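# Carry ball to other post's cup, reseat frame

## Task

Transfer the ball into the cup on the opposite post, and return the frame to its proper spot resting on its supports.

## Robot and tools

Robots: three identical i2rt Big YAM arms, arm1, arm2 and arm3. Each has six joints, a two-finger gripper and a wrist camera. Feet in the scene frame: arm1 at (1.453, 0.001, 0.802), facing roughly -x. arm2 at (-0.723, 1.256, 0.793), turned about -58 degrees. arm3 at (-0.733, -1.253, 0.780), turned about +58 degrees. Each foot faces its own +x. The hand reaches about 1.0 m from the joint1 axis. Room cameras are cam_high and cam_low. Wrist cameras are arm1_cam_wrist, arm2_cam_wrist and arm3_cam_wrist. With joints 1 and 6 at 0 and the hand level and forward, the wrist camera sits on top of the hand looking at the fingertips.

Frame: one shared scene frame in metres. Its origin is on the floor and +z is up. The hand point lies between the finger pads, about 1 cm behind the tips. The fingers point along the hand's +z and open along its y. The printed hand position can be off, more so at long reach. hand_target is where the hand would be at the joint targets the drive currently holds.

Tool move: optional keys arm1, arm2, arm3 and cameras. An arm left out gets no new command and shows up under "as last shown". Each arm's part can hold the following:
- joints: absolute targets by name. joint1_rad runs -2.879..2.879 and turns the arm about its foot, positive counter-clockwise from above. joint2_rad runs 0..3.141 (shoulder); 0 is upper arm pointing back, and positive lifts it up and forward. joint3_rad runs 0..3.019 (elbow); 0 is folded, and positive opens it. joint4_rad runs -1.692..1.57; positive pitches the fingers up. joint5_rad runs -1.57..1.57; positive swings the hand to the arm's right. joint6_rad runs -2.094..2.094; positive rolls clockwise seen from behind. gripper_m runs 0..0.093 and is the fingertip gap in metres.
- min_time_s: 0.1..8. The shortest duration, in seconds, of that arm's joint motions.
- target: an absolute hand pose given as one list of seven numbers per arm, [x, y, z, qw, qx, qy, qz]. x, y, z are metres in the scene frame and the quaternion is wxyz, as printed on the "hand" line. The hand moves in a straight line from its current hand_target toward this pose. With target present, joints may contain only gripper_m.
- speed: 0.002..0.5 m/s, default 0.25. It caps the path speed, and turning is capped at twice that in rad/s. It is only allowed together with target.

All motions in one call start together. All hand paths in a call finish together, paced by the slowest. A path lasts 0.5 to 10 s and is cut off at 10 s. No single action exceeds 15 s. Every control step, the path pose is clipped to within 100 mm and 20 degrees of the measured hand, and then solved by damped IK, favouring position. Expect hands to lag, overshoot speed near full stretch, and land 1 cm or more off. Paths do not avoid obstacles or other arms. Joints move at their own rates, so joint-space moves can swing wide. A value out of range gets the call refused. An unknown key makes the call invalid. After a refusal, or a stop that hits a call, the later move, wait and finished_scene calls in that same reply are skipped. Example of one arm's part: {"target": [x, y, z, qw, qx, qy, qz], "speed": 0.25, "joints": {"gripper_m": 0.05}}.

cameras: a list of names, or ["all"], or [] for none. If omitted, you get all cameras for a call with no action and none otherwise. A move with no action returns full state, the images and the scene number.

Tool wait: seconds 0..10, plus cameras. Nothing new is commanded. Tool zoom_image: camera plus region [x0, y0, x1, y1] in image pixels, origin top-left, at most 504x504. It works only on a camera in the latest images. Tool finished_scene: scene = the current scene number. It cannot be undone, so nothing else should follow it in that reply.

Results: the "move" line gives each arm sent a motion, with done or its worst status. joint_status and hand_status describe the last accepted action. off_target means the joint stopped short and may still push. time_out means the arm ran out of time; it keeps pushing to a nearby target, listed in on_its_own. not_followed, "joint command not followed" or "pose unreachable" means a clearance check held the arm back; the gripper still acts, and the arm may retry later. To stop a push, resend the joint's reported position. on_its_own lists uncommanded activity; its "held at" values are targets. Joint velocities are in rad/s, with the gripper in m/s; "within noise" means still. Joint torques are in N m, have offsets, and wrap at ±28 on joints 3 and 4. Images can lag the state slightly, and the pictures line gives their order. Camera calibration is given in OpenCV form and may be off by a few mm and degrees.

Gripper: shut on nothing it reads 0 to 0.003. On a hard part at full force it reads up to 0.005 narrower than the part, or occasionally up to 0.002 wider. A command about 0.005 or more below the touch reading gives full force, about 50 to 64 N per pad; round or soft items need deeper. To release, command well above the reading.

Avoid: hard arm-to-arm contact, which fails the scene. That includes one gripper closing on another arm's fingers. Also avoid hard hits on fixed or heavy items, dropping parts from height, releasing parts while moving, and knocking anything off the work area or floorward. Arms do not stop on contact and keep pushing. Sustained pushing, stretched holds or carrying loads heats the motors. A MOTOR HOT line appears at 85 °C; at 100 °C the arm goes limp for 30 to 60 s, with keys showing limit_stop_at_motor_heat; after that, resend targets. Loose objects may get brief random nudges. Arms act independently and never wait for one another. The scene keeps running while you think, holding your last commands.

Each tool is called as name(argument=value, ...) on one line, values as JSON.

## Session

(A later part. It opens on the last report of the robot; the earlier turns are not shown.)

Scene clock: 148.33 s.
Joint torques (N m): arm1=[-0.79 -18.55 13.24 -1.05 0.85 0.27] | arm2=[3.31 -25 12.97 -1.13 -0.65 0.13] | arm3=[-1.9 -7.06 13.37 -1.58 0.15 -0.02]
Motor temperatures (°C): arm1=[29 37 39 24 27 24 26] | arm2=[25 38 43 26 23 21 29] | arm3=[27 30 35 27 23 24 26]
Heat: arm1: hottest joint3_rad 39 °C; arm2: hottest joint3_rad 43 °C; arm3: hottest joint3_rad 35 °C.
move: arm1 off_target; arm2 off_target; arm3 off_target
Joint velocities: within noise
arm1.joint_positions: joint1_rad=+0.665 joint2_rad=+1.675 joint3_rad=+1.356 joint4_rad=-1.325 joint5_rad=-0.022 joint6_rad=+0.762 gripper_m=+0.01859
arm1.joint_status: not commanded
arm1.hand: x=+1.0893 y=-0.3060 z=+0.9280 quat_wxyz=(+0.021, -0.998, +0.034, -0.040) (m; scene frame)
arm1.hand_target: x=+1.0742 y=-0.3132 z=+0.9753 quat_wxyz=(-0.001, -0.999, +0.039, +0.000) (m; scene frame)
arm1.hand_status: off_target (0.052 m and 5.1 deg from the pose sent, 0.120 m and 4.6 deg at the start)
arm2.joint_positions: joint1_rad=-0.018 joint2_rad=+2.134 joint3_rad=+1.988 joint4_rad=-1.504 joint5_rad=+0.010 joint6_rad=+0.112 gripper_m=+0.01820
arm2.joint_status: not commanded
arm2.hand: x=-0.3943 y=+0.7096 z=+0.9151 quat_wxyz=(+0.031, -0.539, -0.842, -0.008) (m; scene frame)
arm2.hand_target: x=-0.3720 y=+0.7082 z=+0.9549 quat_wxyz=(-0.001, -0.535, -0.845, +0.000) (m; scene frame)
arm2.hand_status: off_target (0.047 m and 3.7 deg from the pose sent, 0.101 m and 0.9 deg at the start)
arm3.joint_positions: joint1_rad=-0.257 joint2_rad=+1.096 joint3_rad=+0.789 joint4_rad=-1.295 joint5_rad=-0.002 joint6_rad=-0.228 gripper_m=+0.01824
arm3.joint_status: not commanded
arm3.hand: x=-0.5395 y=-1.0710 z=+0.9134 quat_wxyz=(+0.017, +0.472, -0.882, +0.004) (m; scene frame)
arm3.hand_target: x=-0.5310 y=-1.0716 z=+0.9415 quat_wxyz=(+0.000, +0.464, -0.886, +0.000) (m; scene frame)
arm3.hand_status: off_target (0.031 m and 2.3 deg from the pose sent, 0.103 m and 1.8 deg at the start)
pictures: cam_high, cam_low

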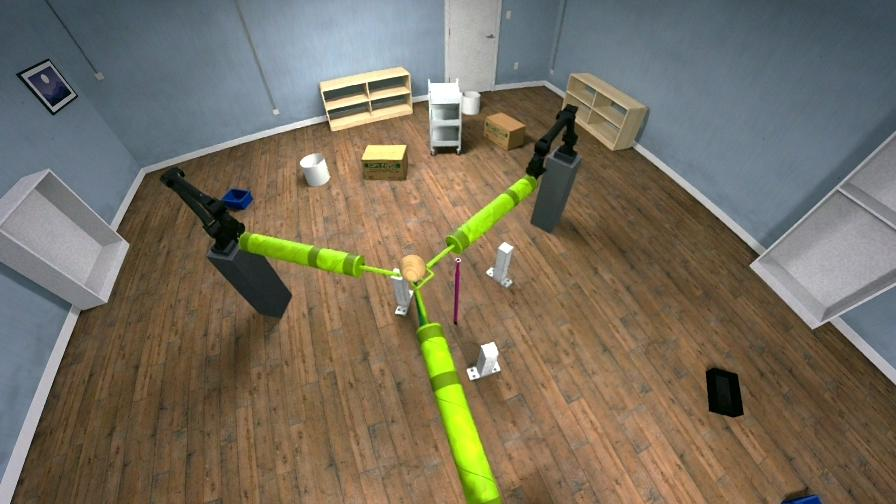

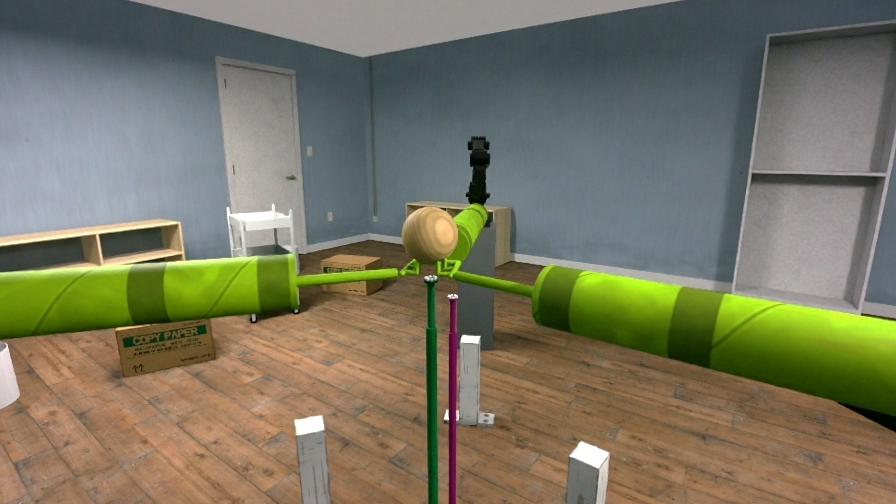

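move(arm1={"target":[0.9529,-0.0498,0.965,0,0.9993,-0.0384,0],"speed":0.13}, arm2={"target":[-0.4895,0.9710,0.935,0,0.535,0.8448,0],"speed":0.13}, arm3={"target":[-0.6493,-0.8065,0.938,0,0.464,-0.8858,0],"speed":0.13}, cameras=["all"])

zoom_image(camera="cam_low", region=[380, 180, 520, 320])

zoom_image(camera="cam_high", region=[390, 200, 530, 320])

Scene clock: 164.80 s.
Joint torques (N m): arm1=[-2.26 -16.79 13.49 -0.21 0 0.06] | arm2=[3.66 -15.09 7.23 -0.14 -0.48 0.21] | arm3=[0.73 -11.69 13.12 -0.96 0.09 0.31]
Motor temperatures (°C): arm1=[29 36 43 24 27 24 26] | arm2=[25 41 45 26 23 21 29] | arm3=[26 30 41 27 23 24 26]
Heat: arm1: hottest joint3_rad 43 °C; arm2: hottest joint3_rad 45 °C; arm3: hottest joint3_rad 41 °C.
move: arm1 off_target; arm2 off_target; arm3 off_target
Joint velocities: within noise
arm1.joint_positions: joint1_rad=+0.084 joint2_rad=+1.679 joint3_rad=+1.361 joint4_rad=-1.325 joint5_rad=-0.006 joint6_rad=+0.187 gripper_m=+0.01859
arm1.joint_status: not commanded
arm1.hand: x=+0.9791 y=-0.0544 z=+0.9285 quat_wxyz=(+0.007, -0.998, +0.037, -0.042) (m; scene frame)
arm1.hand_target: x=+0.9556 y=-0.0495 z=+0.9653 quat_wxyz=(+0.001, -0.999, +0.038, +0.000) (m; scene frame)
arm1.hand_status: off_target (0.045 m and 4.8 deg from the pose sent, 0.293 m and 5.1 deg at the start)
arm2.joint_positions: joint1_rad=+0.092 joint2_rad=+1.426 joint3_rad=+1.028 joint4_rad=-1.231 joint5_rad=+0.004 joint6_rad=+0.218 gripper_m=+0.01820
arm2.joint_status: not commanded
arm2.hand: x=-0.4985 y=+0.9623 z=+0.9183 quat_wxyz=(+0.022, -0.537, -0.843, -0.004) (m; scene frame)
arm2.hand_target: x=-0.4900 y=+0.9708 z=+0.9344 quat_wxyz=(+0.000, -0.535, -0.845, -0.001) (m; scene frame)
arm2.hand_status: off_target (0.021 m and 2.6 deg from the pose sent, 0.279 m and 3.7 deg at the start)
arm3.joint_positions: joint1_rad=+0.367 joint2_rad=+1.564 joint3_rad=+1.231 joint4_rad=-1.259 joint5_rad=+0.002 joint6_rad=+0.396 gripper_m=+0.01824
arm3.joint_status: not commanded
arm3.hand: x=-0.6475 y=-0.8181 z=+0.9149 quat_wxyz=(+0.008, +0.472, -0.882, +0.010) (m; scene frame)
arm3.hand_target: x=-0.6495 y=-0.8072 z=+0.9378 quat_wxyz=(+0.000, +0.464, -0.886, -0.001) (m; scene frame)
arm3.hand_status: off_target (0.026 m and 1.7 deg from the pose sent, 0.288 m and 2.3 deg at the start)
pictures: arm1_cam_wrist, arm2_cam_wrist, arm3_cam_wrist, cam_high, cam_low
camera_calibration:
arm1_cam_wrist: T_world_to_cam=[[0.0649092, 0.997152, 0.038389, -0.0468711], [0.751035, -0.0741467, 0.656086, -1.34737], [0.657065, -0.0137546, -0.753709, 0.182232], [0, 0, 0, 1]] pos_world=[0.895222, -0.0506585, 1.02314]
arm2_cam_wrist: T_world_to_cam=[[-0.907432, -0.419631, 0.0218571, -0.0701719], [-0.320368, 0.724564, 0.610222, -1.4108], [-0.271905, 0.546733, -0.791929, 0.191075], [0, 0, 0, 1]] pos_world=[-0.463698, 0.888304, 1.01376]
arm3_cam_wrist: T_world_to_cam=[[0.835651, -0.549234, 0.00543997, 0.0866109], [-0.43748, -0.659565, 0.611216, -1.37999], [-0.332112, -0.513143, -0.791445, 0.21705], [0, 0, 0, 1]] pos_world=[-0.604011, -0.751249, 1.01479]

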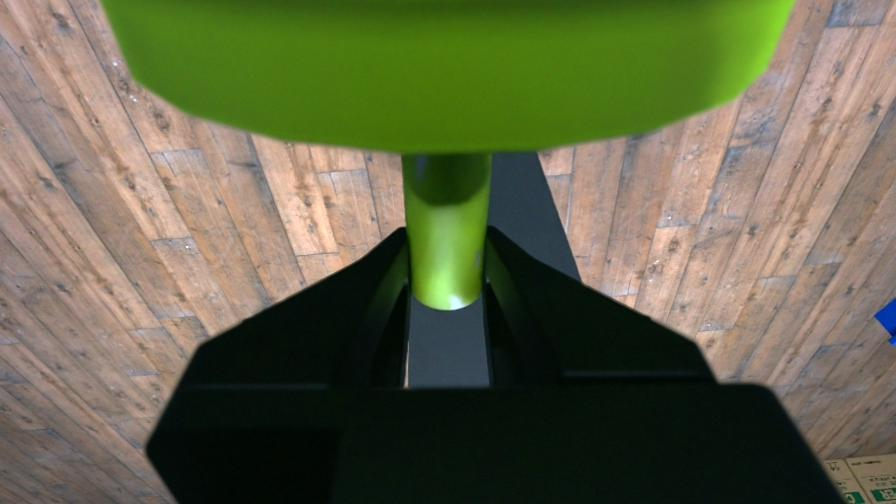

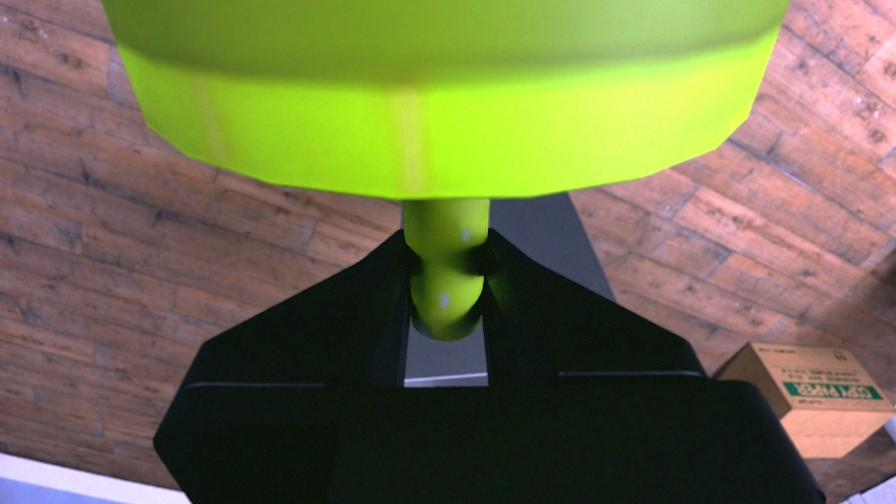

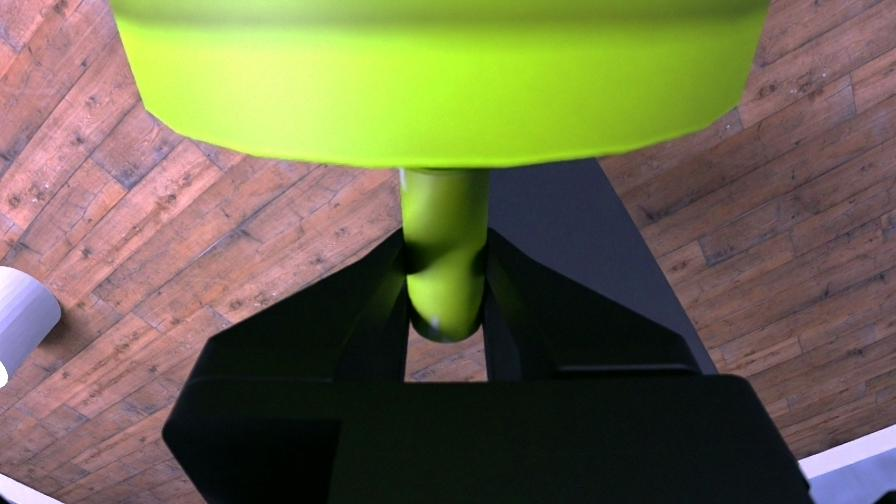

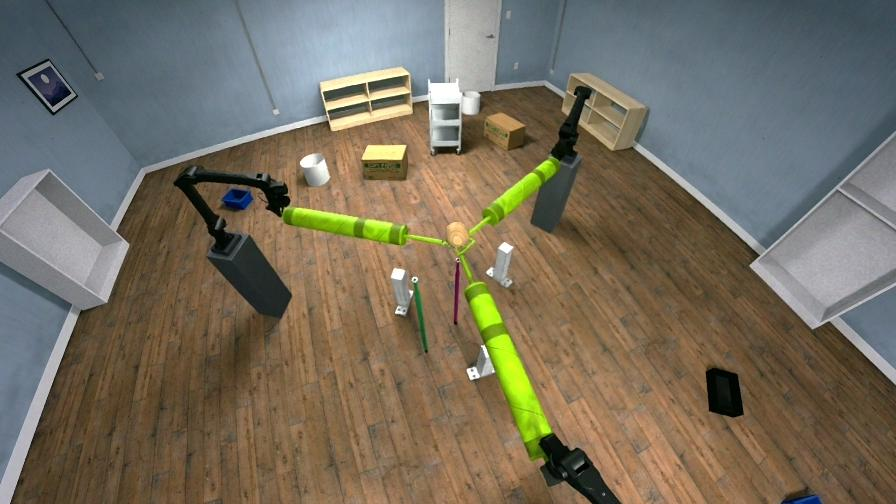

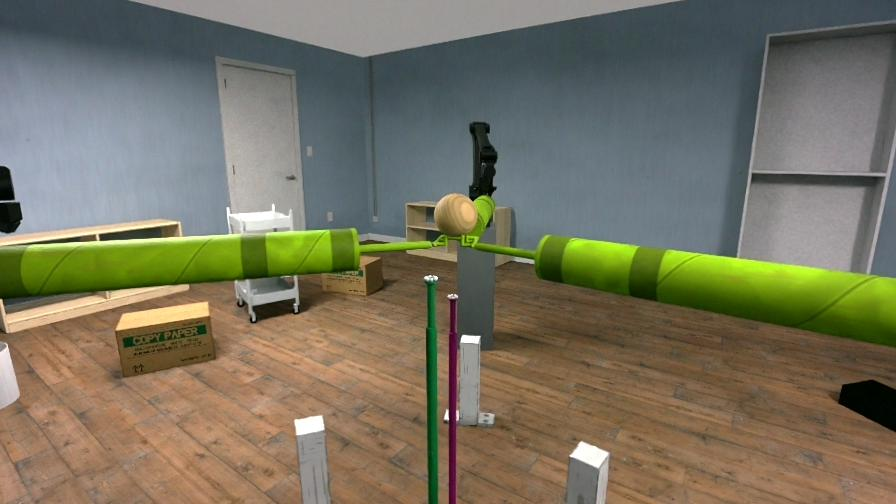

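Scaled by 3.600 from the camera's 896x504 image, which has a finer 1280x720 frame.

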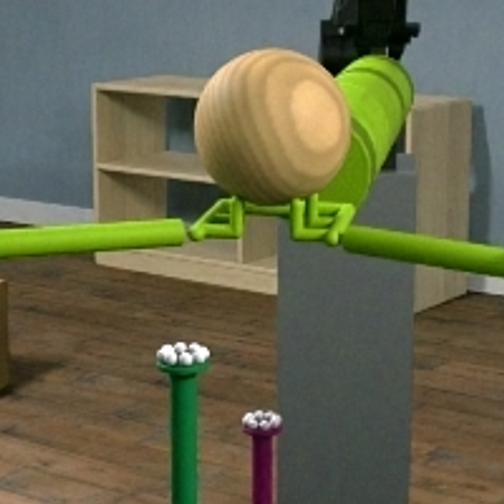

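Scaled by 3.600 from the camera's 896x504 image, which has a finer 1280x720 frame.

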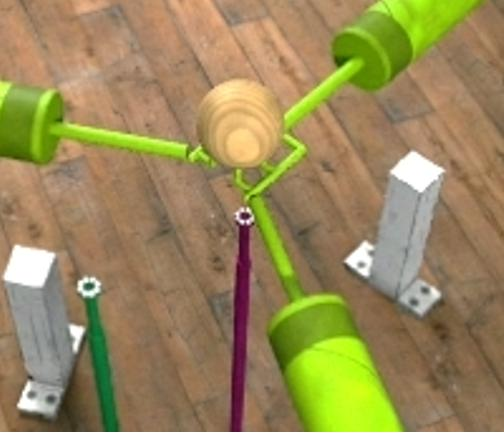

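move(arm1={"target":[0.9299,-0.0298,0.832,0,0.9993,-0.0384,0],"speed":0.12}, arm2={"target":[-0.5125,0.9910,0.802,0,0.535,0.8448,0],"speed":0.12}, arm3={"target":[-0.6723,-0.7865,0.800,0,0.464,-0.8858,0],"speed":0.12}, cameras=["cam_high","cam_low"])

zoom_image(camera="cam_low", region=[390, 200, 530, 340])

zoom_image(camera="cam_high", region=[390, 200, 530, 320])

Scene clock: 186.20 s.
Joint torques (N m): arm1=[-1.79 -19.43 8.55 0.83 -0.19 0.07] | arm2=[2.32 -10.7 5.57 0.27 -0.4 0.05] | arm3=[-0.03 -13.39 8.36 0.29 0.33 0.18]
Motor temperatures (°C): arm1=[29 35 48 24 26 24 27] | arm2=[25 39 41 26 23 22 29] | arm3=[26 29 44 27 23 25 27]
Heat: arm1: hottest joint3_rad 48 °C; arm2: hottest joint3_rad 41 °C; arm3: hottest joint3_rad 44 °C.
move: arm1 off_target; arm2 done; arm3 done
Joint velocities: within noise
arm1.joint_positions: joint1_rad=+0.038 joint2_rad=+1.881 joint3_rad=+1.293 joint4_rad=-1.047 joint5_rad=-0.001 joint6_rad=+0.145 gripper_m=+0.01859
arm1.joint_status: not commanded
arm1.hand: x=+0.9496 y=-0.0328 z=+0.8066 quat_wxyz=(+0.007, -0.999, +0.039, -0.037) (m; scene frame)
arm1.hand_target: x=+0.9308 y=-0.0296 z=+0.8322 quat_wxyz=(+0.001, -0.999, +0.038, +0.000) (m; scene frame)
arm1.hand_status: off_target (0.032 m and 4.4 deg from the pose sent, 0.111 m and 4.8 deg at the start)
arm2.joint_positions: joint1_rad=+0.095 joint2_rad=+1.504 joint3_rad=+0.753 joint4_rad=-0.841 joint5_rad=+0.003 joint6_rad=+0.222 gripper_m=+0.01820
arm2.joint_status: not commanded
arm2.hand: x=-0.5172 y=+0.9879 z=+0.8028 quat_wxyz=(+0.004, -0.537, -0.843, +0.003) (m; scene frame)
arm2.hand_target: x=-0.5125 y=+0.9910 z=+0.8020 quat_wxyz=(+0.000, -0.535, -0.845, +0.000) (m; scene frame)
arm2.hand_status: done (0.006 m and 0.6 deg from the pose sent, 0.121 m and 2.6 deg at the start)
arm3.joint_positions: joint1_rad=+0.432 joint2_rad=+1.765 joint3_rad=+1.130 joint4_rad=-0.950 joint5_rad=-0.003 joint6_rad=+0.463 gripper_m=+0.01824
arm3.joint_status: not commanded
arm3.hand: x=-0.6740 y=-0.7912 z=+0.7922 quat_wxyz=(+0.007, +0.471, -0.882, +0.005) (m; scene frame)
arm3.hand_target: x=-0.6723 y=-0.7866 z=+0.8000 quat_wxyz=(+0.000, +0.464, -0.886, +0.000) (m; scene frame)
arm3.hand_status: done (0.009 m and 1.3 deg from the pose sent, 0.122 m and 1.7 deg at the start)
pictures: cam_high, cam_low

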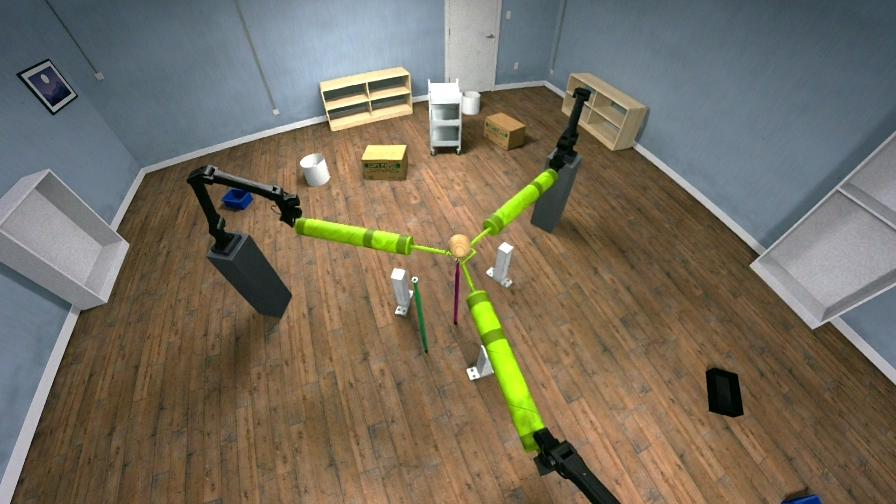

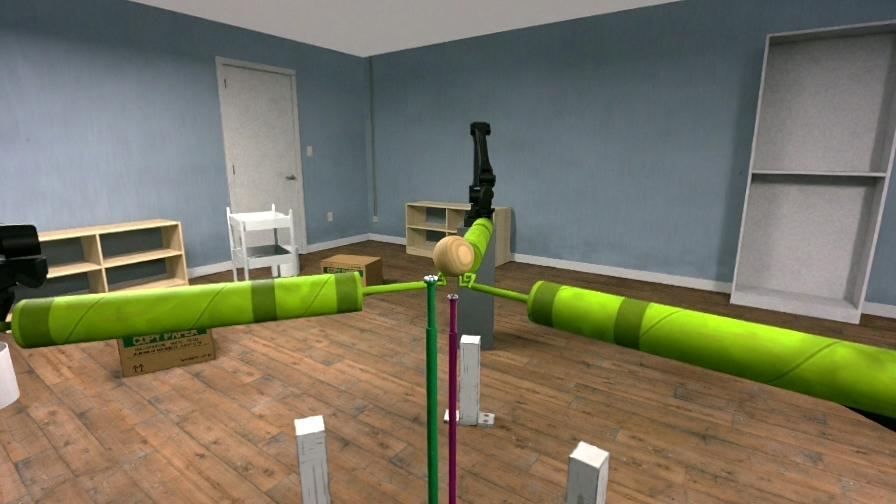

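Scaled by 3.600 from the camera's 896x504 image, which has a finer 1280x720 frame.

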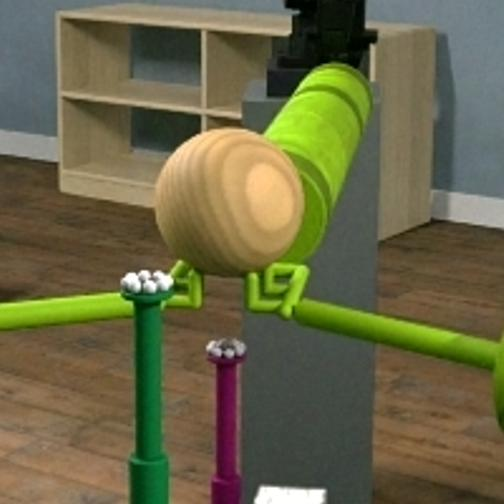

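Scaled by 3.600 from the camera's 896x504 image, which has a finer 1280x720 frame.

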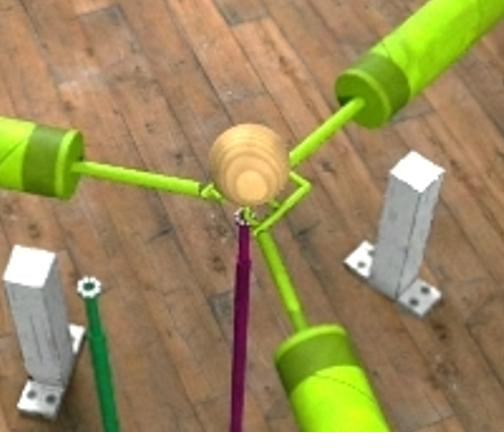

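move(arm1={"target":[0.9279,-0.0308,0.728,0,0.9993,-0.0384,0],"speed":0.07}, arm2={"target":[-0.5145,0.9900,0.698,0,0.535,0.8448,0],"speed":0.07}, arm3={"target":[-0.6743,-0.7875,0.694,0,0.464,-0.8858,0],"speed":0.07}, cameras=["cam_high","cam_low"])

zoom_image(camera="cam_low", region=[390, 220, 530, 360])

zoom_image(camera="cam_high", region=[390, 200, 530, 320])

Scene clock: 198.57 s.
Joint torques (N m): arm1=[-1.55 -19.6 6.89 0.96 -0.21 0.11] | arm2=[1.79 -11.58 3.34 0.54 -0.39 0] | arm3=[0.15 -13.45 6.49 0.59 0.29 0.2]
Motor temperatures (°C): arm1=[29 35 45 24 26 24 27] | arm2=[25 37 39 26 23 21 29] | arm3=[26 29 42 27 23 25 27]
Heat: arm1: hottest joint3_rad 45 °C; arm2: hottest joint3_rad 39 °C; arm3: hottest joint3_rad 42 °C.
move: arm1 off_target; arm2 done; arm3 done
Joint velocities: within noise
arm1.joint_positions: joint1_rad=+0.038 joint2_rad=+2.043 joint3_rad=+1.239 joint4_rad=-0.818 joint5_rad=-0.001 joint6_rad=+0.144 gripper_m=+0.01859
arm1.joint_status: not commanded
arm1.hand: x=+0.9479 y=-0.0322 z=+0.7099 quat_wxyz=(+0.007, -0.999, +0.039, -0.031) (m; scene frame)
arm1.hand_target: x=+0.9285 y=-0.0306 z=+0.7284 quat_wxyz=(+0.000, -0.999, +0.038, +0.000) (m; scene frame)
arm1.hand_status: off_target (0.027 m and 3.6 deg from the pose sent, 0.082 m and 4.4 deg at the start)
arm2.joint_positions: joint1_rad=+0.095 joint2_rad=+1.770 joint3_rad=+0.687 joint4_rad=-0.505 joint5_rad=+0.003 joint6_rad=+0.222 gripper_m=+0.01820
arm2.joint_status: not commanded
arm2.hand: x=-0.5168 y=+0.9867 z=+0.7013 quat_wxyz=(+0.002, -0.537, -0.843, +0.003) (m; scene frame)
arm2.hand_target: x=-0.5145 y=+0.9899 z=+0.6981 quat_wxyz=(+0.000, -0.535, -0.845, +0.000) (m; scene frame)
arm2.hand_status: done (0.005 m and 0.5 deg from the pose sent, 0.105 m and 0.6 deg at the start)
arm3.joint_positions: joint1_rad=+0.433 joint2_rad=+1.950 joint3_rad=+1.067 joint4_rad=-0.696 joint5_rad=-0.002 joint6_rad=+0.465 gripper_m=+0.01824
arm3.joint_status: not commanded
arm3.hand: x=-0.6746 y=-0.7915 z=+0.6921 quat_wxyz=(+0.005, +0.470, -0.882, +0.003) (m; scene frame)
arm3.hand_target: x=-0.6743 y=-0.7875 z=+0.6940 quat_wxyz=(+0.000, +0.464, -0.886, +0.000) (m; scene frame)
arm3.hand_status: done (0.004 m and 1.1 deg from the pose sent, 0.098 m and 1.3 deg at the start)
pictures: cam_high, cam_low

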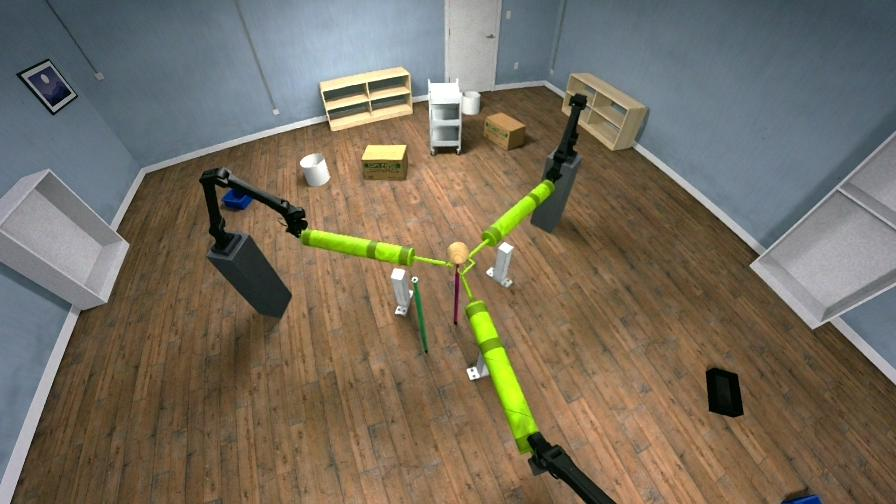

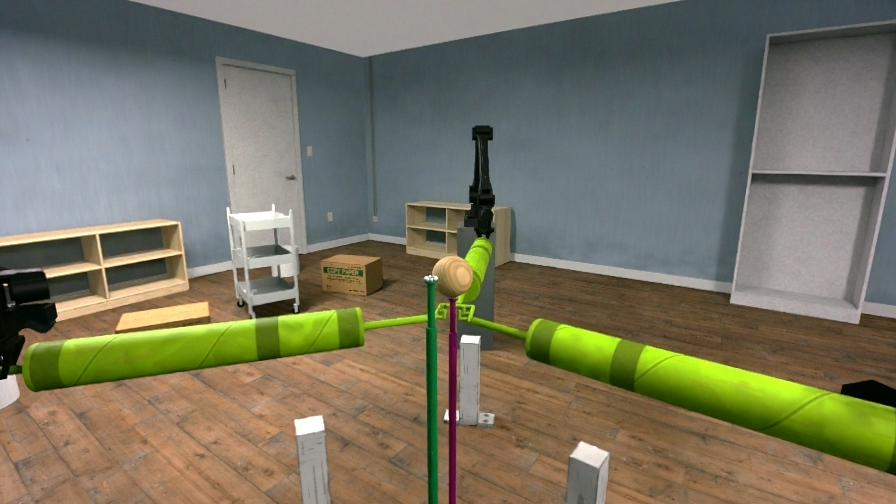

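Scaled by 3.600 from the camera's 896x504 image, which has a finer 1280x720 frame.

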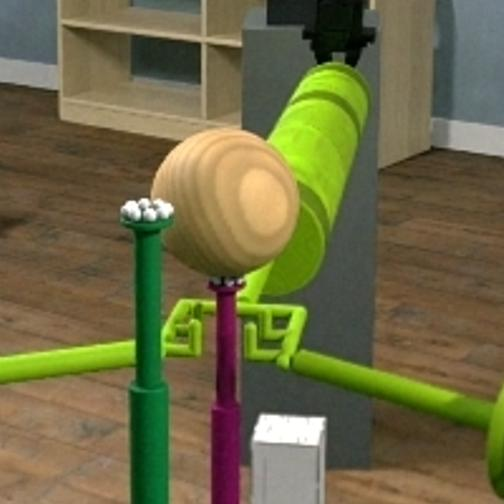

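Scaled by 3.600 from the camera's 896x504 image, which has a finer 1280x720 frame.

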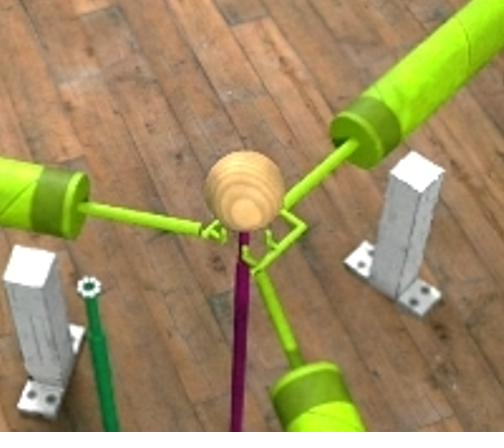

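move(arm1={"target":[0.8850,0.0400,0.728,0,0.9993,-0.0384,0],"speed":0.1}, arm2={"target":[-0.5585,1.0575,0.698,0,0.535,0.8448,0],"speed":0.1}, arm3={"target":[-0.7150,-0.7210,0.694,0,0.464,-0.8858,0],"speed":0.1})

move(arm1={"target":[0.8855,0.0380,0.484,0,0.9993,-0.0384,0],"speed":0.13}, arm2={"target":[-0.5592,1.0580,0.463,0,0.535,0.8448,0],"speed":0.13}, arm3={"target":[-0.7170,-0.7200,0.450,0,0.464,-0.8858,0],"speed":0.13}, cameras=["cam_high","cam_low"])

Scene clock: 207.10 s.
Joint torques (N m): arm1=[-1.73 -20.25 9.77 -0.31 -0.36 0.1] | arm2=[2.73 -11.22 1.65 -0.01 -0.38 0.13] | arm3=[0.73 -14.92 9.33 -0.53 0.11 0.31]
Motor temperatures (°C): arm1=[29 36 42 24 26 24 27] | arm2=[25 37 38 26 23 21 29] | arm3=[26 30 40 27 23 25 27]
Heat: arm1: hottest joint3_rad 42 °C; arm2: hottest joint3_rad 38 °C; arm3: hottest joint3_rad 40 °C.
move: arm1 off_target; arm2 done; arm3 off_target
Joint velocities: within noise
arm1.joint_positions: joint1_rad=-0.089 joint2_rad=+2.117 joint3_rad=+1.359 joint4_rad=-0.856 joint5_rad=+0.001 joint6_rad=+0.015 gripper_m=+0.01859
arm1.joint_status: not commanded
arm1.hand: x=+0.9114 y=+0.0348 z=+0.7044 quat_wxyz=(+0.005, -0.999, +0.038, -0.027) (m; scene frame)
arm1.hand_target: x=+0.8861 y=+0.0400 z=+0.7286 quat_wxyz=(+0.000, -0.999, +0.038, +0.000) (m; scene frame)
arm1.hand_status: off_target (0.036 m and 3.1 deg from the pose sent, 0.097 m and 3.6 deg at the start)
arm2.joint_positions: joint1_rad=+0.112 joint2_rad=+1.672 joint3_rad=+0.475 joint4_rad=-0.396 joint5_rad=+0.002 joint6_rad=+0.235 gripper_m=+0.01820
arm2.joint_status: not commanded
arm2.hand: x=-0.5598 y=+1.0496 z=+0.6942 quat_wxyz=(+0.004, -0.536, -0.844, +0.002) (m; scene frame)
arm2.hand_target: x=-0.5586 y=+1.0573 z=+0.6976 quat_wxyz=(+0.000, -0.535, -0.845, +0.000) (m; scene frame)
arm2.hand_status: done (0.009 m and 0.5 deg from the pose sent, 0.082 m and 0.5 deg at the start)
arm3.joint_positions: joint1_rad=+0.518 joint2_rad=+2.057 joint3_rad=+1.247 joint4_rad=-0.763 joint5_rad=+0.003 joint6_rad=+0.547 gripper_m=+0.01824
arm3.joint_status: not commanded
arm3.hand: x=-0.7110 y=-0.7324 z=+0.6867 quat_wxyz=(+0.001, +0.472, -0.882, +0.002) (m; scene frame)
arm3.hand_target: x=-0.7150 y=-0.7212 z=+0.6942 quat_wxyz=(+0.000, +0.464, -0.886, -0.001) (m; scene frame)
arm3.hand_status: off_target (0.014 m and 1.0 deg from the pose sent, 0.081 m and 1.1 deg at the start)
pictures: none

Scene clock: 209.63 s.
Joint torques (N m): arm1=[-1.14 -21.83 5.55 0.24 -0.42 0.17] | arm2=[2.08 -11.81 -2.52 0.38 -0.24 0.12] | arm3=[0.97 -16.62 5.61 0.28 0.07 0.33]
Motor temperatures (°C): arm1=[29 37 42 24 26 24 27] | arm2=[25 36 37 26 23 21 29] | arm3=[26 31 39 27 23 25 27]
Heat: arm1: hottest joint3_rad 42 °C; arm2: hottest joint3_rad 37 °C; arm3: hottest joint3_rad 39 °C.
move: arm1 off_target; arm2 done; arm3 off_target
Joint velocities: within noise
arm1.joint_positions: joint1_rad=-0.089 joint2_rad=+2.615 joint3_rad=+1.514 joint4_rad=-0.502 joint5_rad=+0.002 joint6_rad=+0.015 gripper_m=+0.01859
arm1.joint_status: not commanded
arm1.hand: x=+0.9090 y=+0.0375 z=+0.4696 quat_wxyz=(+0.005, -0.999, +0.038, -0.021) (m; scene frame)
arm1.hand_target: x=+0.8861 y=+0.0379 z=+0.4844 quat_wxyz=(+0.000, -0.999, +0.038, +0.000) (m; scene frame)
arm1.hand_status: off_target (0.028 m and 2.5 deg from the pose sent, 0.222 m and 3.1 deg at the start)
arm2.joint_positions: joint1_rad=+0.122 joint2_rad=+2.557 joint3_rad=+0.682 joint4_rad=+0.300 joint5_rad=-0.002 joint6_rad=+0.241 gripper_m=+0.01820
arm2.joint_status: not commanded
arm2.hand: x=-0.5574 y=+1.0502 z=+0.4675 quat_wxyz=(-0.005, -0.534, -0.845, +0.003) (m; scene frame)
arm2.hand_target: x=-0.5594 y=+1.0579 z=+0.4632 quat_wxyz=(+0.000, -0.535, -0.845, +0.000) (m; scene frame)
arm2.hand_status: done (0.009 m and 0.7 deg from the pose sent, 0.231 m and 0.5 deg at the start)
arm3.joint_positions: joint1_rad=+0.518 joint2_rad=+2.589 joint3_rad=+1.412 joint4_rad=-0.406 joint5_rad=+0.003 joint6_rad=+0.548 gripper_m=+0.01824
arm3.joint_status: not commanded
arm3.hand: x=-0.7115 y=-0.7321 z=+0.4482 quat_wxyz=(+0.004, +0.471, -0.882, +0.007) (m; scene frame)
arm3.hand_target: x=-0.7170 y=-0.7202 z=+0.4502 quat_wxyz=(+0.000, +0.464, -0.886, +0.000) (m; scene frame)
arm3.hand_status: off_target (0.013 m and 1.4 deg from the pose sent, 0.237 m and 1.0 deg at the start)
pictures: cam_high, cam_low

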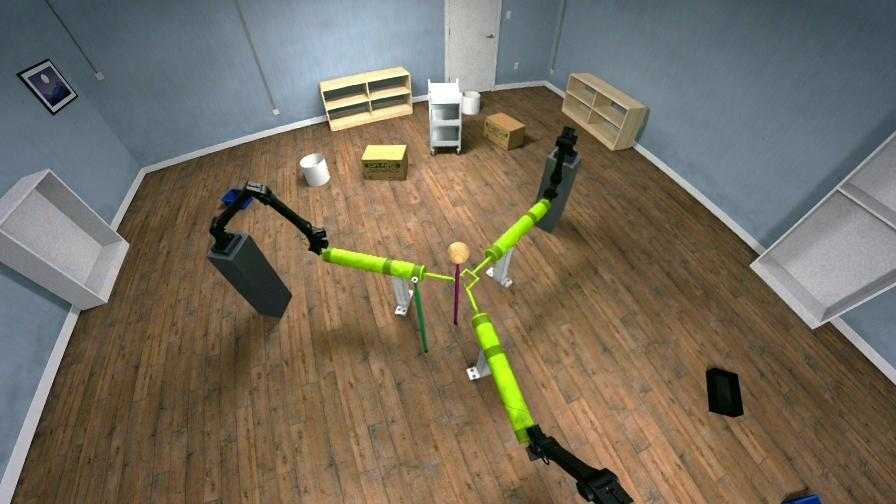

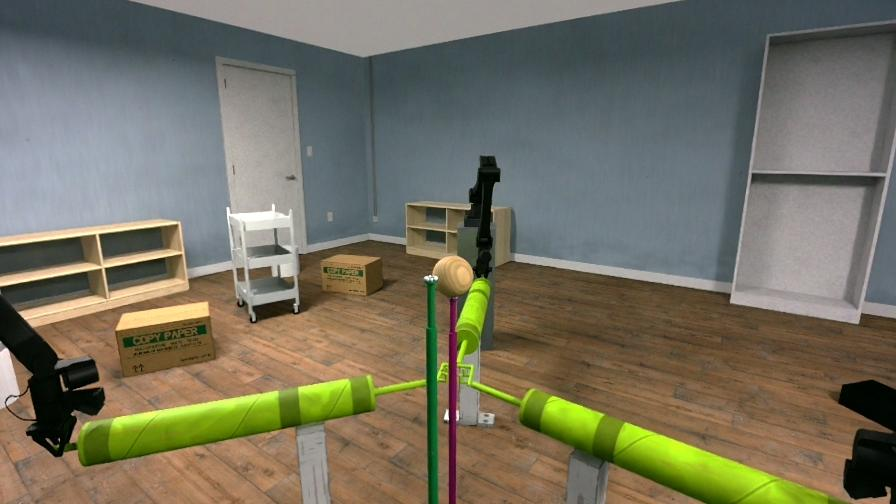

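move(arm1={"target":[0.8800,0.0470,0.475,0,0.9993,-0.0384,0],"speed":0.08}, arm2={"target":[-0.5635,1.0660,0.450,0,0.535,0.8448,0],"speed":0.08}, arm3={"target":[-0.7215,-0.7110,0.442,0,0.464,-0.8858,0],"speed":0.08})

Scene clock: 215.70 s.
Joint torques (N m): arm1=[-1.85 -21.77 5.9 -0.03 -0.41 0.08] | arm2=[2.08 -11.52 -2.84 0.36 -0.21 0.11] | arm3=[0.73 -16.79 6.22 -0.17 0.1 0.27]
Motor temperatures (°C): arm1=[29 37 40 24 26 24 27] | arm2=[25 36 36 26 23 21 29] | arm3=[26 31 39 27 23 25 27]
Heat: arm1: hottest joint3_rad 40 °C; arm2: hottest joint2_rad 36 °C; arm3: hottest joint3_rad 39 °C.
move: arm1 off_target; arm2 off_target; arm3 off_target
Joint velocities: within noise
arm1.joint_positions: joint1_rad=-0.095 joint2_rad=+2.641 joint3_rad=+1.546 joint4_rad=-0.502 joint5_rad=+0.002 joint6_rad=+0.010 gripper_m=+0.01859
arm1.joint_status: not commanded
arm1.hand: x=+0.9028 y=+0.0415 z=+0.4609 quat_wxyz=(+0.005, -0.999, +0.038, -0.019) (m; scene frame)
arm1.hand_target: x=+0.8805 y=+0.0471 z=+0.4754 quat_wxyz=(+0.000, -0.999, +0.038, +0.000) (m; scene frame)
arm1.hand_status: off_target (0.027 m and 2.2 deg from the pose sent, 0.031 m and 2.5 deg at the start)
arm2.joint_positions: joint1_rad=+0.130 joint2_rad=+2.607 joint3_rad=+0.689 joint4_rad=+0.345 joint5_rad=-0.002 joint6_rad=+0.250 gripper_m=+0.01820
arm2.joint_status: not commanded
arm2.hand: x=-0.5604 y=+1.0572 z=+0.4548 quat_wxyz=(-0.006, -0.535, -0.845, +0.003) (m; scene frame)
arm2.hand_target: x=-0.5637 y=+1.0659 z=+0.4502 quat_wxyz=(+0.000, -0.535, -0.845, +0.000) (m; scene frame)
arm2.hand_status: off_target (0.011 m and 0.8 deg from the pose sent, 0.024 m and 0.7 deg at the start)
arm3.joint_positions: joint1_rad=+0.530 joint2_rad=+2.617 joint3_rad=+1.447 joint4_rad=-0.409 joint5_rad=+0.003 joint6_rad=+0.562 gripper_m=+0.01824
arm3.joint_status: not commanded
arm3.hand: x=-0.7176 y=-0.7238 z=+0.4393 quat_wxyz=(+0.003, +0.471, -0.882, +0.005) (m; scene frame)
arm3.hand_target: x=-0.7216 y=-0.7113 z=+0.4422 quat_wxyz=(+0.000, +0.464, -0.886, +0.000) (m; scene frame)
arm3.hand_status: off_target (0.014 m and 1.1 deg from the pose sent, 0.024 m and 1.4 deg at the start)
pictures: none

move(arm1={"target":[0.8805,0.0465,0.452,0,0.9993,-0.0384,0],"speed":0.05}, arm2={"target":[-0.5635,1.0640,0.428,0,0.535,0.8448,0],"speed":0.05}, arm3={"target":[-0.7200,-0.7120,0.419,0,0.464,-0.8858,0],"speed":0.05})

move(arm1={"joints":{"gripper_m":0.085}}, arm2={"joints":{"gripper_m":0.085}}, arm3={"joints":{"gripper_m":0.085}}, cameras=["all"])

Scene clock: 223.80 s.
Joint torques (N m): arm1=[-1.73 -19.6 6.83 0.76 -0.4 0.09] | arm2=[1.67 -9 -1.2 0.64 -0.21 0.04] | arm3=[0.44 -14.56 7.23 0.75 0.11 0.24]
Motor temperatures (°C): arm1=[29 38 39 24 26 24 27] | arm2=[25 36 35 26 23 21 30] | arm3=[26 31 37 27 23 25 27]
Heat: arm1: hottest joint3_rad 39 °C; arm2: hottest joint2_rad 36 °C; arm3: hottest joint3_rad 37 °C.
move: arm1 off_target; arm2 off_target; arm3 off_target
Joint velocities: within noise
arm1.joint_positions: joint1_rad=-0.095 joint2_rad=+2.663 joint3_rad=+1.566 joint4_rad=-0.502 joint5_rad=+0.002 joint6_rad=+0.010 gripper_m=+0.01859
arm1.joint_status: not commanded
arm1.hand: x=+0.9012 y=+0.0417 z=+0.4527 quat_wxyz=(+0.005, -0.999, +0.038, -0.019) (m; scene frame)
arm1.hand_target: x=+0.8811 y=+0.0466 z=+0.4529 quat_wxyz=(+0.000, -0.999, +0.038, +0.000) (m; scene frame)
arm1.hand_status: off_target (0.021 m and 2.3 deg from the pose sent, 0.025 m and 2.2 deg at the start)
arm2.joint_positions: joint1_rad=+0.130 joint2_rad=+2.639 joint3_rad=+0.711 joint4_rad=+0.356 joint5_rad=-0.002 joint6_rad=+0.251 gripper_m=+0.01820
arm2.joint_status: not commanded
arm2.hand: x=-0.5600 y=+1.0566 z=+0.4447 quat_wxyz=(-0.006, -0.535, -0.845, +0.003) (m; scene frame)
arm2.hand_target: x=-0.5640 y=+1.0643 z=+0.4292 quat_wxyz=(+0.000, -0.535, -0.845, +0.000) (m; scene frame)
arm2.hand_status: off_target (0.019 m and 0.8 deg from the pose sent, 0.028 m and 0.8 deg at the start)
arm3.joint_positions: joint1_rad=+0.530 joint2_rad=+2.638 joint3_rad=+1.465 joint4_rad=-0.411 joint5_rad=+0.003 joint6_rad=+0.562 gripper_m=+0.01824
arm3.joint_status: not commanded
arm3.hand: x=-0.7176 y=-0.7237 z=+0.4314 quat_wxyz=(+0.004, +0.471, -0.882, +0.007) (m; scene frame)
arm3.hand_target: x=-0.7200 y=-0.7127 z=+0.4197 quat_wxyz=(+0.000, +0.464, -0.886, +0.000) (m; scene frame)
arm3.hand_status: off_target (0.017 m and 1.3 deg from the pose sent, 0.024 m and 1.0 deg at the start)
pictures: none

Scene clock: 224.57 s.
Joint torques (N m): arm1=[-1.73 -20.37 5.79 0.72 -0.12 0.09] | arm2=[1.67 -11.4 -2.44 0.4 -0.18 0.04] | arm3=[0.44 -15.68 5.83 0.77 0.11 0.13]
Motor temperatures (°C): arm1=[29 39 39 24 26 24 27] | arm2=[25 36 35 26 23 21 29] | arm3=[26 31 37 27 23 25 27]
Heat: arm1: hottest joint2_rad 39 °C; arm2: hottest joint2_rad 36 °C; arm3: hottest joint3_rad 37 °C.
move: arm1 done; arm2 done; arm3 done
Joint velocities: within noise
arm1.joint_positions: joint1_rad=-0.095 joint2_rad=+2.669 joint3_rad=+1.581 joint4_rad=-0.500 joint5_rad=-0.006 joint6_rad=+0.010 gripper_m=+0.08482
arm1.joint_status: all done
arm1.hand: x=+0.8953 y=+0.0408 z=+0.4516 quat_wxyz=(+0.002, -0.999, +0.038, -0.014) (m; scene frame)
arm1.hand_target: x=+0.8811 y=+0.0465 z=+0.4528 quat_wxyz=(+0.000, -0.999, +0.038, +0.000) (m; scene frame)
arm1.hand_status: not commanded
arm2.joint_positions: joint1_rad=+0.130 joint2_rad=+2.670 joint3_rad=+0.727 joint4_rad=+0.362 joint5_rad=-0.003 joint6_rad=+0.251 gripper_m=+0.08484
arm2.joint_status: all done
arm2.hand: x=-0.5625 y=+1.0597 z=+0.4353 quat_wxyz=(-0.002, -0.535, -0.845, +0.002) (m; scene frame)
arm2.hand_target: x=-0.5639 y=+1.0642 z=+0.4292 quat_wxyz=(+0.000, -0.535, -0.845, +0.000) (m; scene frame)
arm2.hand_status: not commanded
arm3.joint_positions: joint1_rad=+0.530 joint2_rad=+2.652 joint3_rad=+1.483 joint4_rad=-0.411 joint5_rad=+0.003 joint6_rad=+0.571 gripper_m=+0.08485
arm3.joint_status: all done
arm3.hand: x=-0.7175 y=-0.7195 z=+0.4269 quat_wxyz=(+0.003, +0.466, -0.885, +0.005) (m; scene frame)
arm3.hand_target: x=-0.7200 y=-0.7127 z=+0.4196 quat_wxyz=(+0.000, +0.464, -0.886, +0.000) (m; scene frame)
arm3.hand_status: not commanded
pictures: arm1_cam_wrist, arm2_cam_wrist, arm3_cam_wrist, cam_high, cam_low
camera_calibration:
arm1_cam_wrist: T_world_to_cam=[[0.0690654, 0.997283, 0.0256087, -0.11604], [0.785656, -0.0701932, 0.614668, -0.976901], [0.614796, -0.0223327, -0.78837, -0.0670014], [0, 0, 0, 1]] pos_world=[0.816715, 0.0456562, 0.55062]
arm2_cam_wrist: T_world_to_cam=[[-0.905585, -0.424137, 0.00493345, -0.0635531], [-0.344879, 0.74303, 0.573554, -1.2244], [-0.246931, 0.517701, -0.819153, -0.205428], [0, 0, 0, 1]] pos_world=[-0.530549, 0.989163, 0.534297]
arm3_cam_wrist: T_world_to_cam=[[0.828852, -0.55946, 0.00298525, 0.190727], [-0.448461, -0.661196, 0.601417, -1.05224], [-0.334495, -0.499825, -0.79893, -0.130752], [0, 0, 0, 1]] pos_world=[-0.673708, -0.654385, 0.527803]

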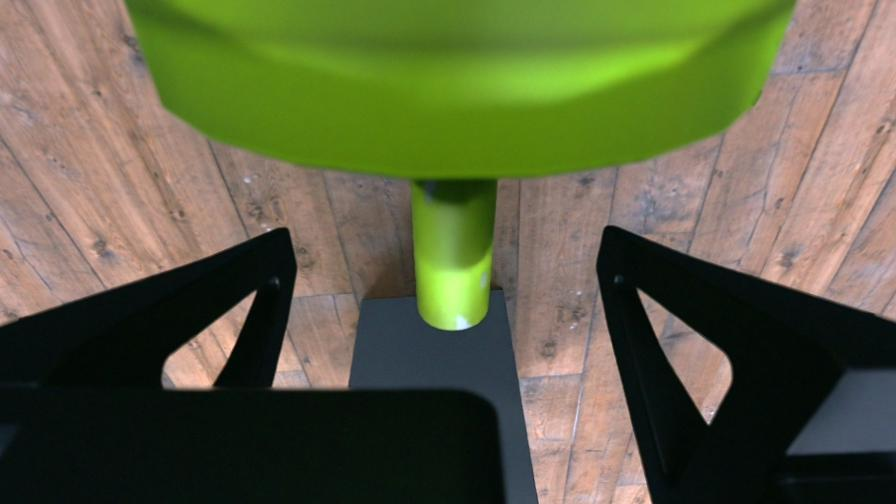

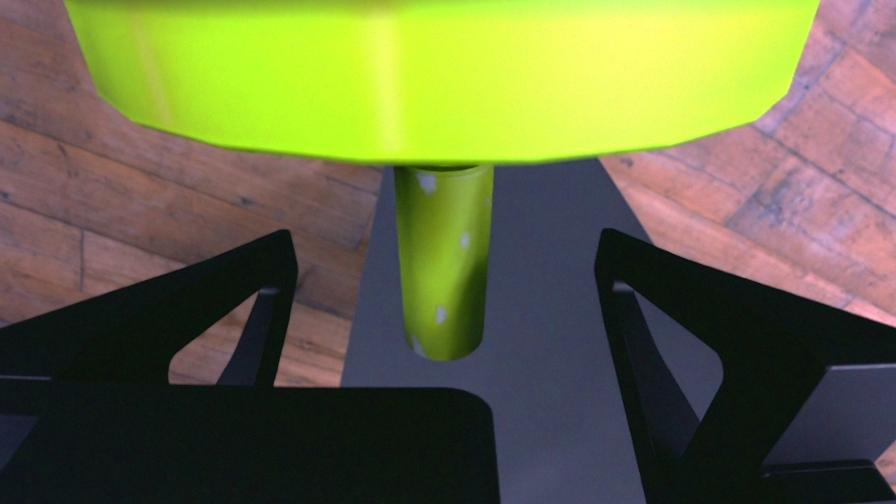

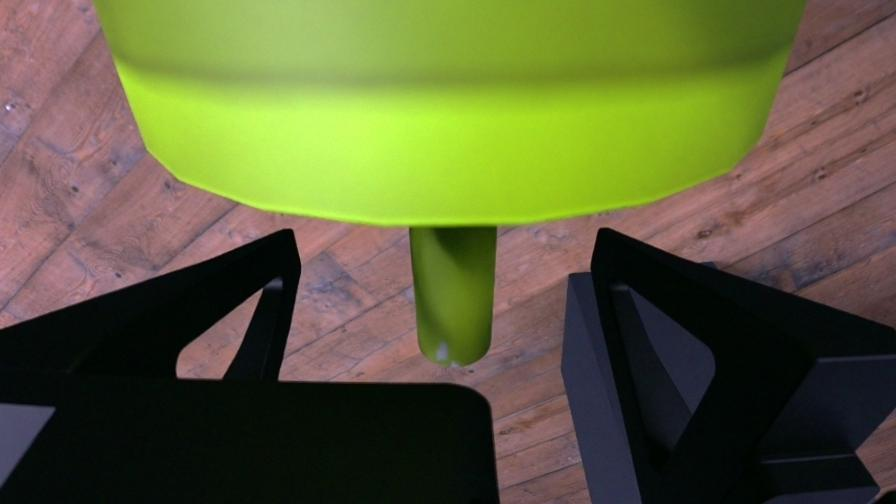

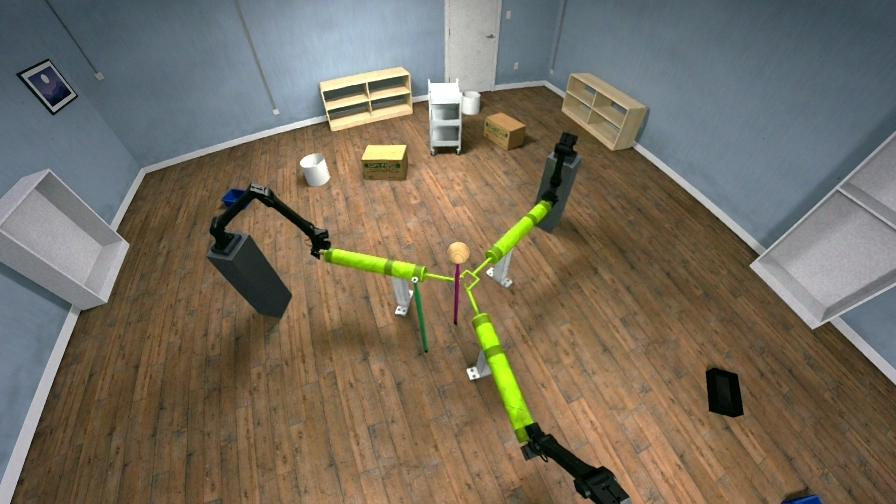

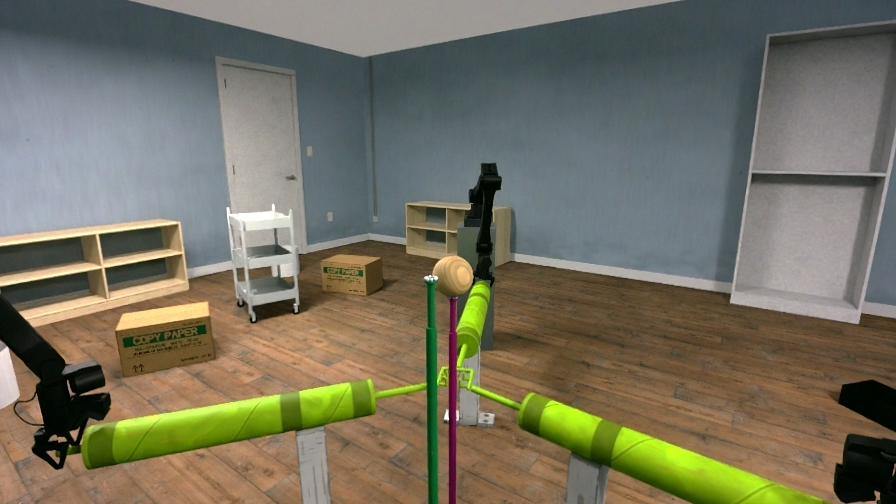

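Frame is on its rests as at the start. Retract the hands upward.

move(arm1={"target":[0.8900,0.0415,0.58,0,0.9993,-0.0384,0],"speed":0.2}, arm2={"target":[-0.5635,1.0640,0.57,0,0.535,0.8448,0],"speed":0.2}, arm3={"target":[-0.7210,-0.7180,0.57,0,0.464,-0.8858,0],"speed":0.2}, cameras=["cam_high","cam_low"])

Scene clock: 230.73 s.
Joint torques (N m): arm1=[-1.26 -20.95 4.63 0.09 -0.12 0.14] | arm2=[1.44 -12.98 -1.95 -0.36 -0.18 0.02] | arm3=[0.67 -17.44 5.24 0.05 0.12 0.13]
Motor temperatures (°C): arm1=[29 39 38 24 26 24 26] | arm2=[25 36 34 26 23 21 29] | arm3=[26 32 36 27 23 25 26]
Heat: arm1: hottest joint2_rad 39 °C; arm2: hottest joint2_rad 36 °C; arm3: hottest joint3_rad 36 °C.
move: arm1 done; arm2 done; arm3 done
Joint velocities: within noise
arm1.joint_positions: joint1_rad=-0.095 joint2_rad=+2.390 joint3_rad=+1.425 joint4_rad=-0.601 joint5_rad=-0.006 joint6_rad=+0.010 gripper_m=+0.08491
arm1.joint_status: not commanded
arm1.hand: x=+0.8927 y=+0.0397 z=+0.5734 quat_wxyz=(+0.002, -0.999, +0.038, -0.003) (m; scene frame)
arm1.hand_target: x=+0.8901 y=+0.0415 z=+0.5798 quat_wxyz=(+0.000, -0.999, +0.038, +0.000) (m; scene frame)
arm1.hand_status: done (0.007 m and 0.4 deg from the pose sent, 0.129 m and 1.7 deg at the start)
arm2.joint_positions: joint1_rad=+0.130 joint2_rad=+2.205 joint3_rad=+0.510 joint4_rad=+0.116 joint5_rad=-0.003 joint6_rad=+0.251 gripper_m=+0.08493
arm2.joint_status: not commanded
arm2.hand: x=-0.5613 y=+1.0593 z=+0.5654 quat_wxyz=(-0.003, -0.535, -0.845, +0.002) (m; scene frame)
arm2.hand_target: x=-0.5637 y=+1.0641 z=+0.5698 quat_wxyz=(+0.000, -0.535, -0.845, +0.000) (m; scene frame)
arm2.hand_status: done (0.007 m and 0.4 deg from the pose sent, 0.135 m and 0.3 deg at the start)
arm3.joint_positions: joint1_rad=+0.530 joint2_rad=+2.333 joint3_rad=+1.317 joint4_rad=-0.557 joint5_rad=+0.003 joint6_rad=+0.574 gripper_m=+0.08494
arm3.joint_status: not commanded
arm3.hand: x=-0.7172 y=-0.7214 z=+0.5625 quat_wxyz=(+0.002, +0.465, -0.885, +0.003) (m; scene frame)
arm3.hand_target: x=-0.7210 y=-0.7180 z=+0.5699 quat_wxyz=(+0.000, +0.464, -0.886, +0.000) (m; scene frame)
arm3.hand_status: done (0.009 m and 0.4 deg from the pose sent, 0.143 m and 0.8 deg at the start)
pictures: cam_high, cam_low

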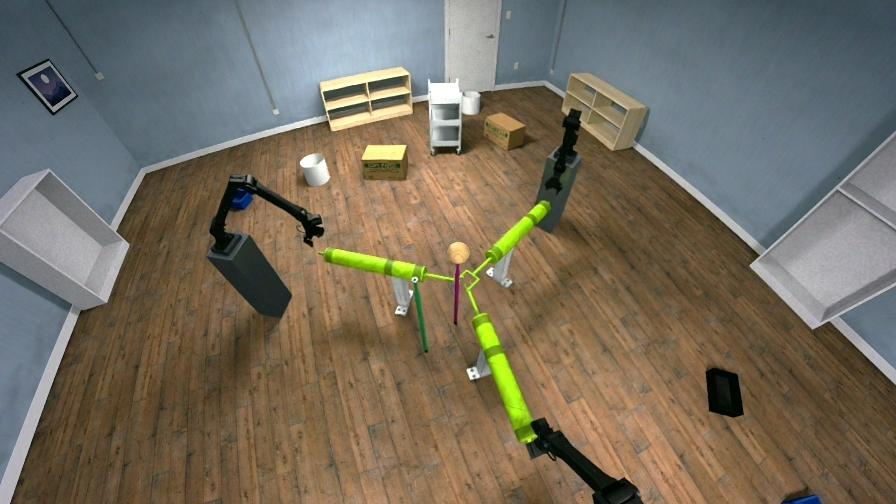

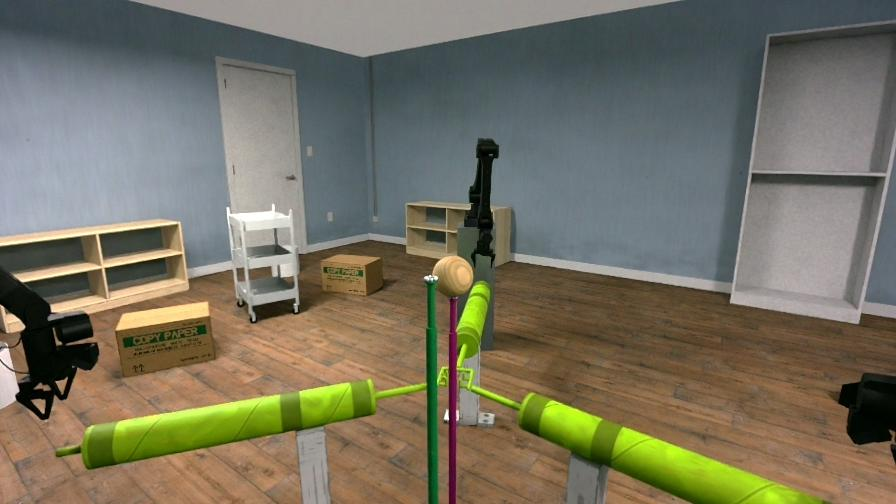

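finished_scene(scene=2)

The scene is finished: the task was done.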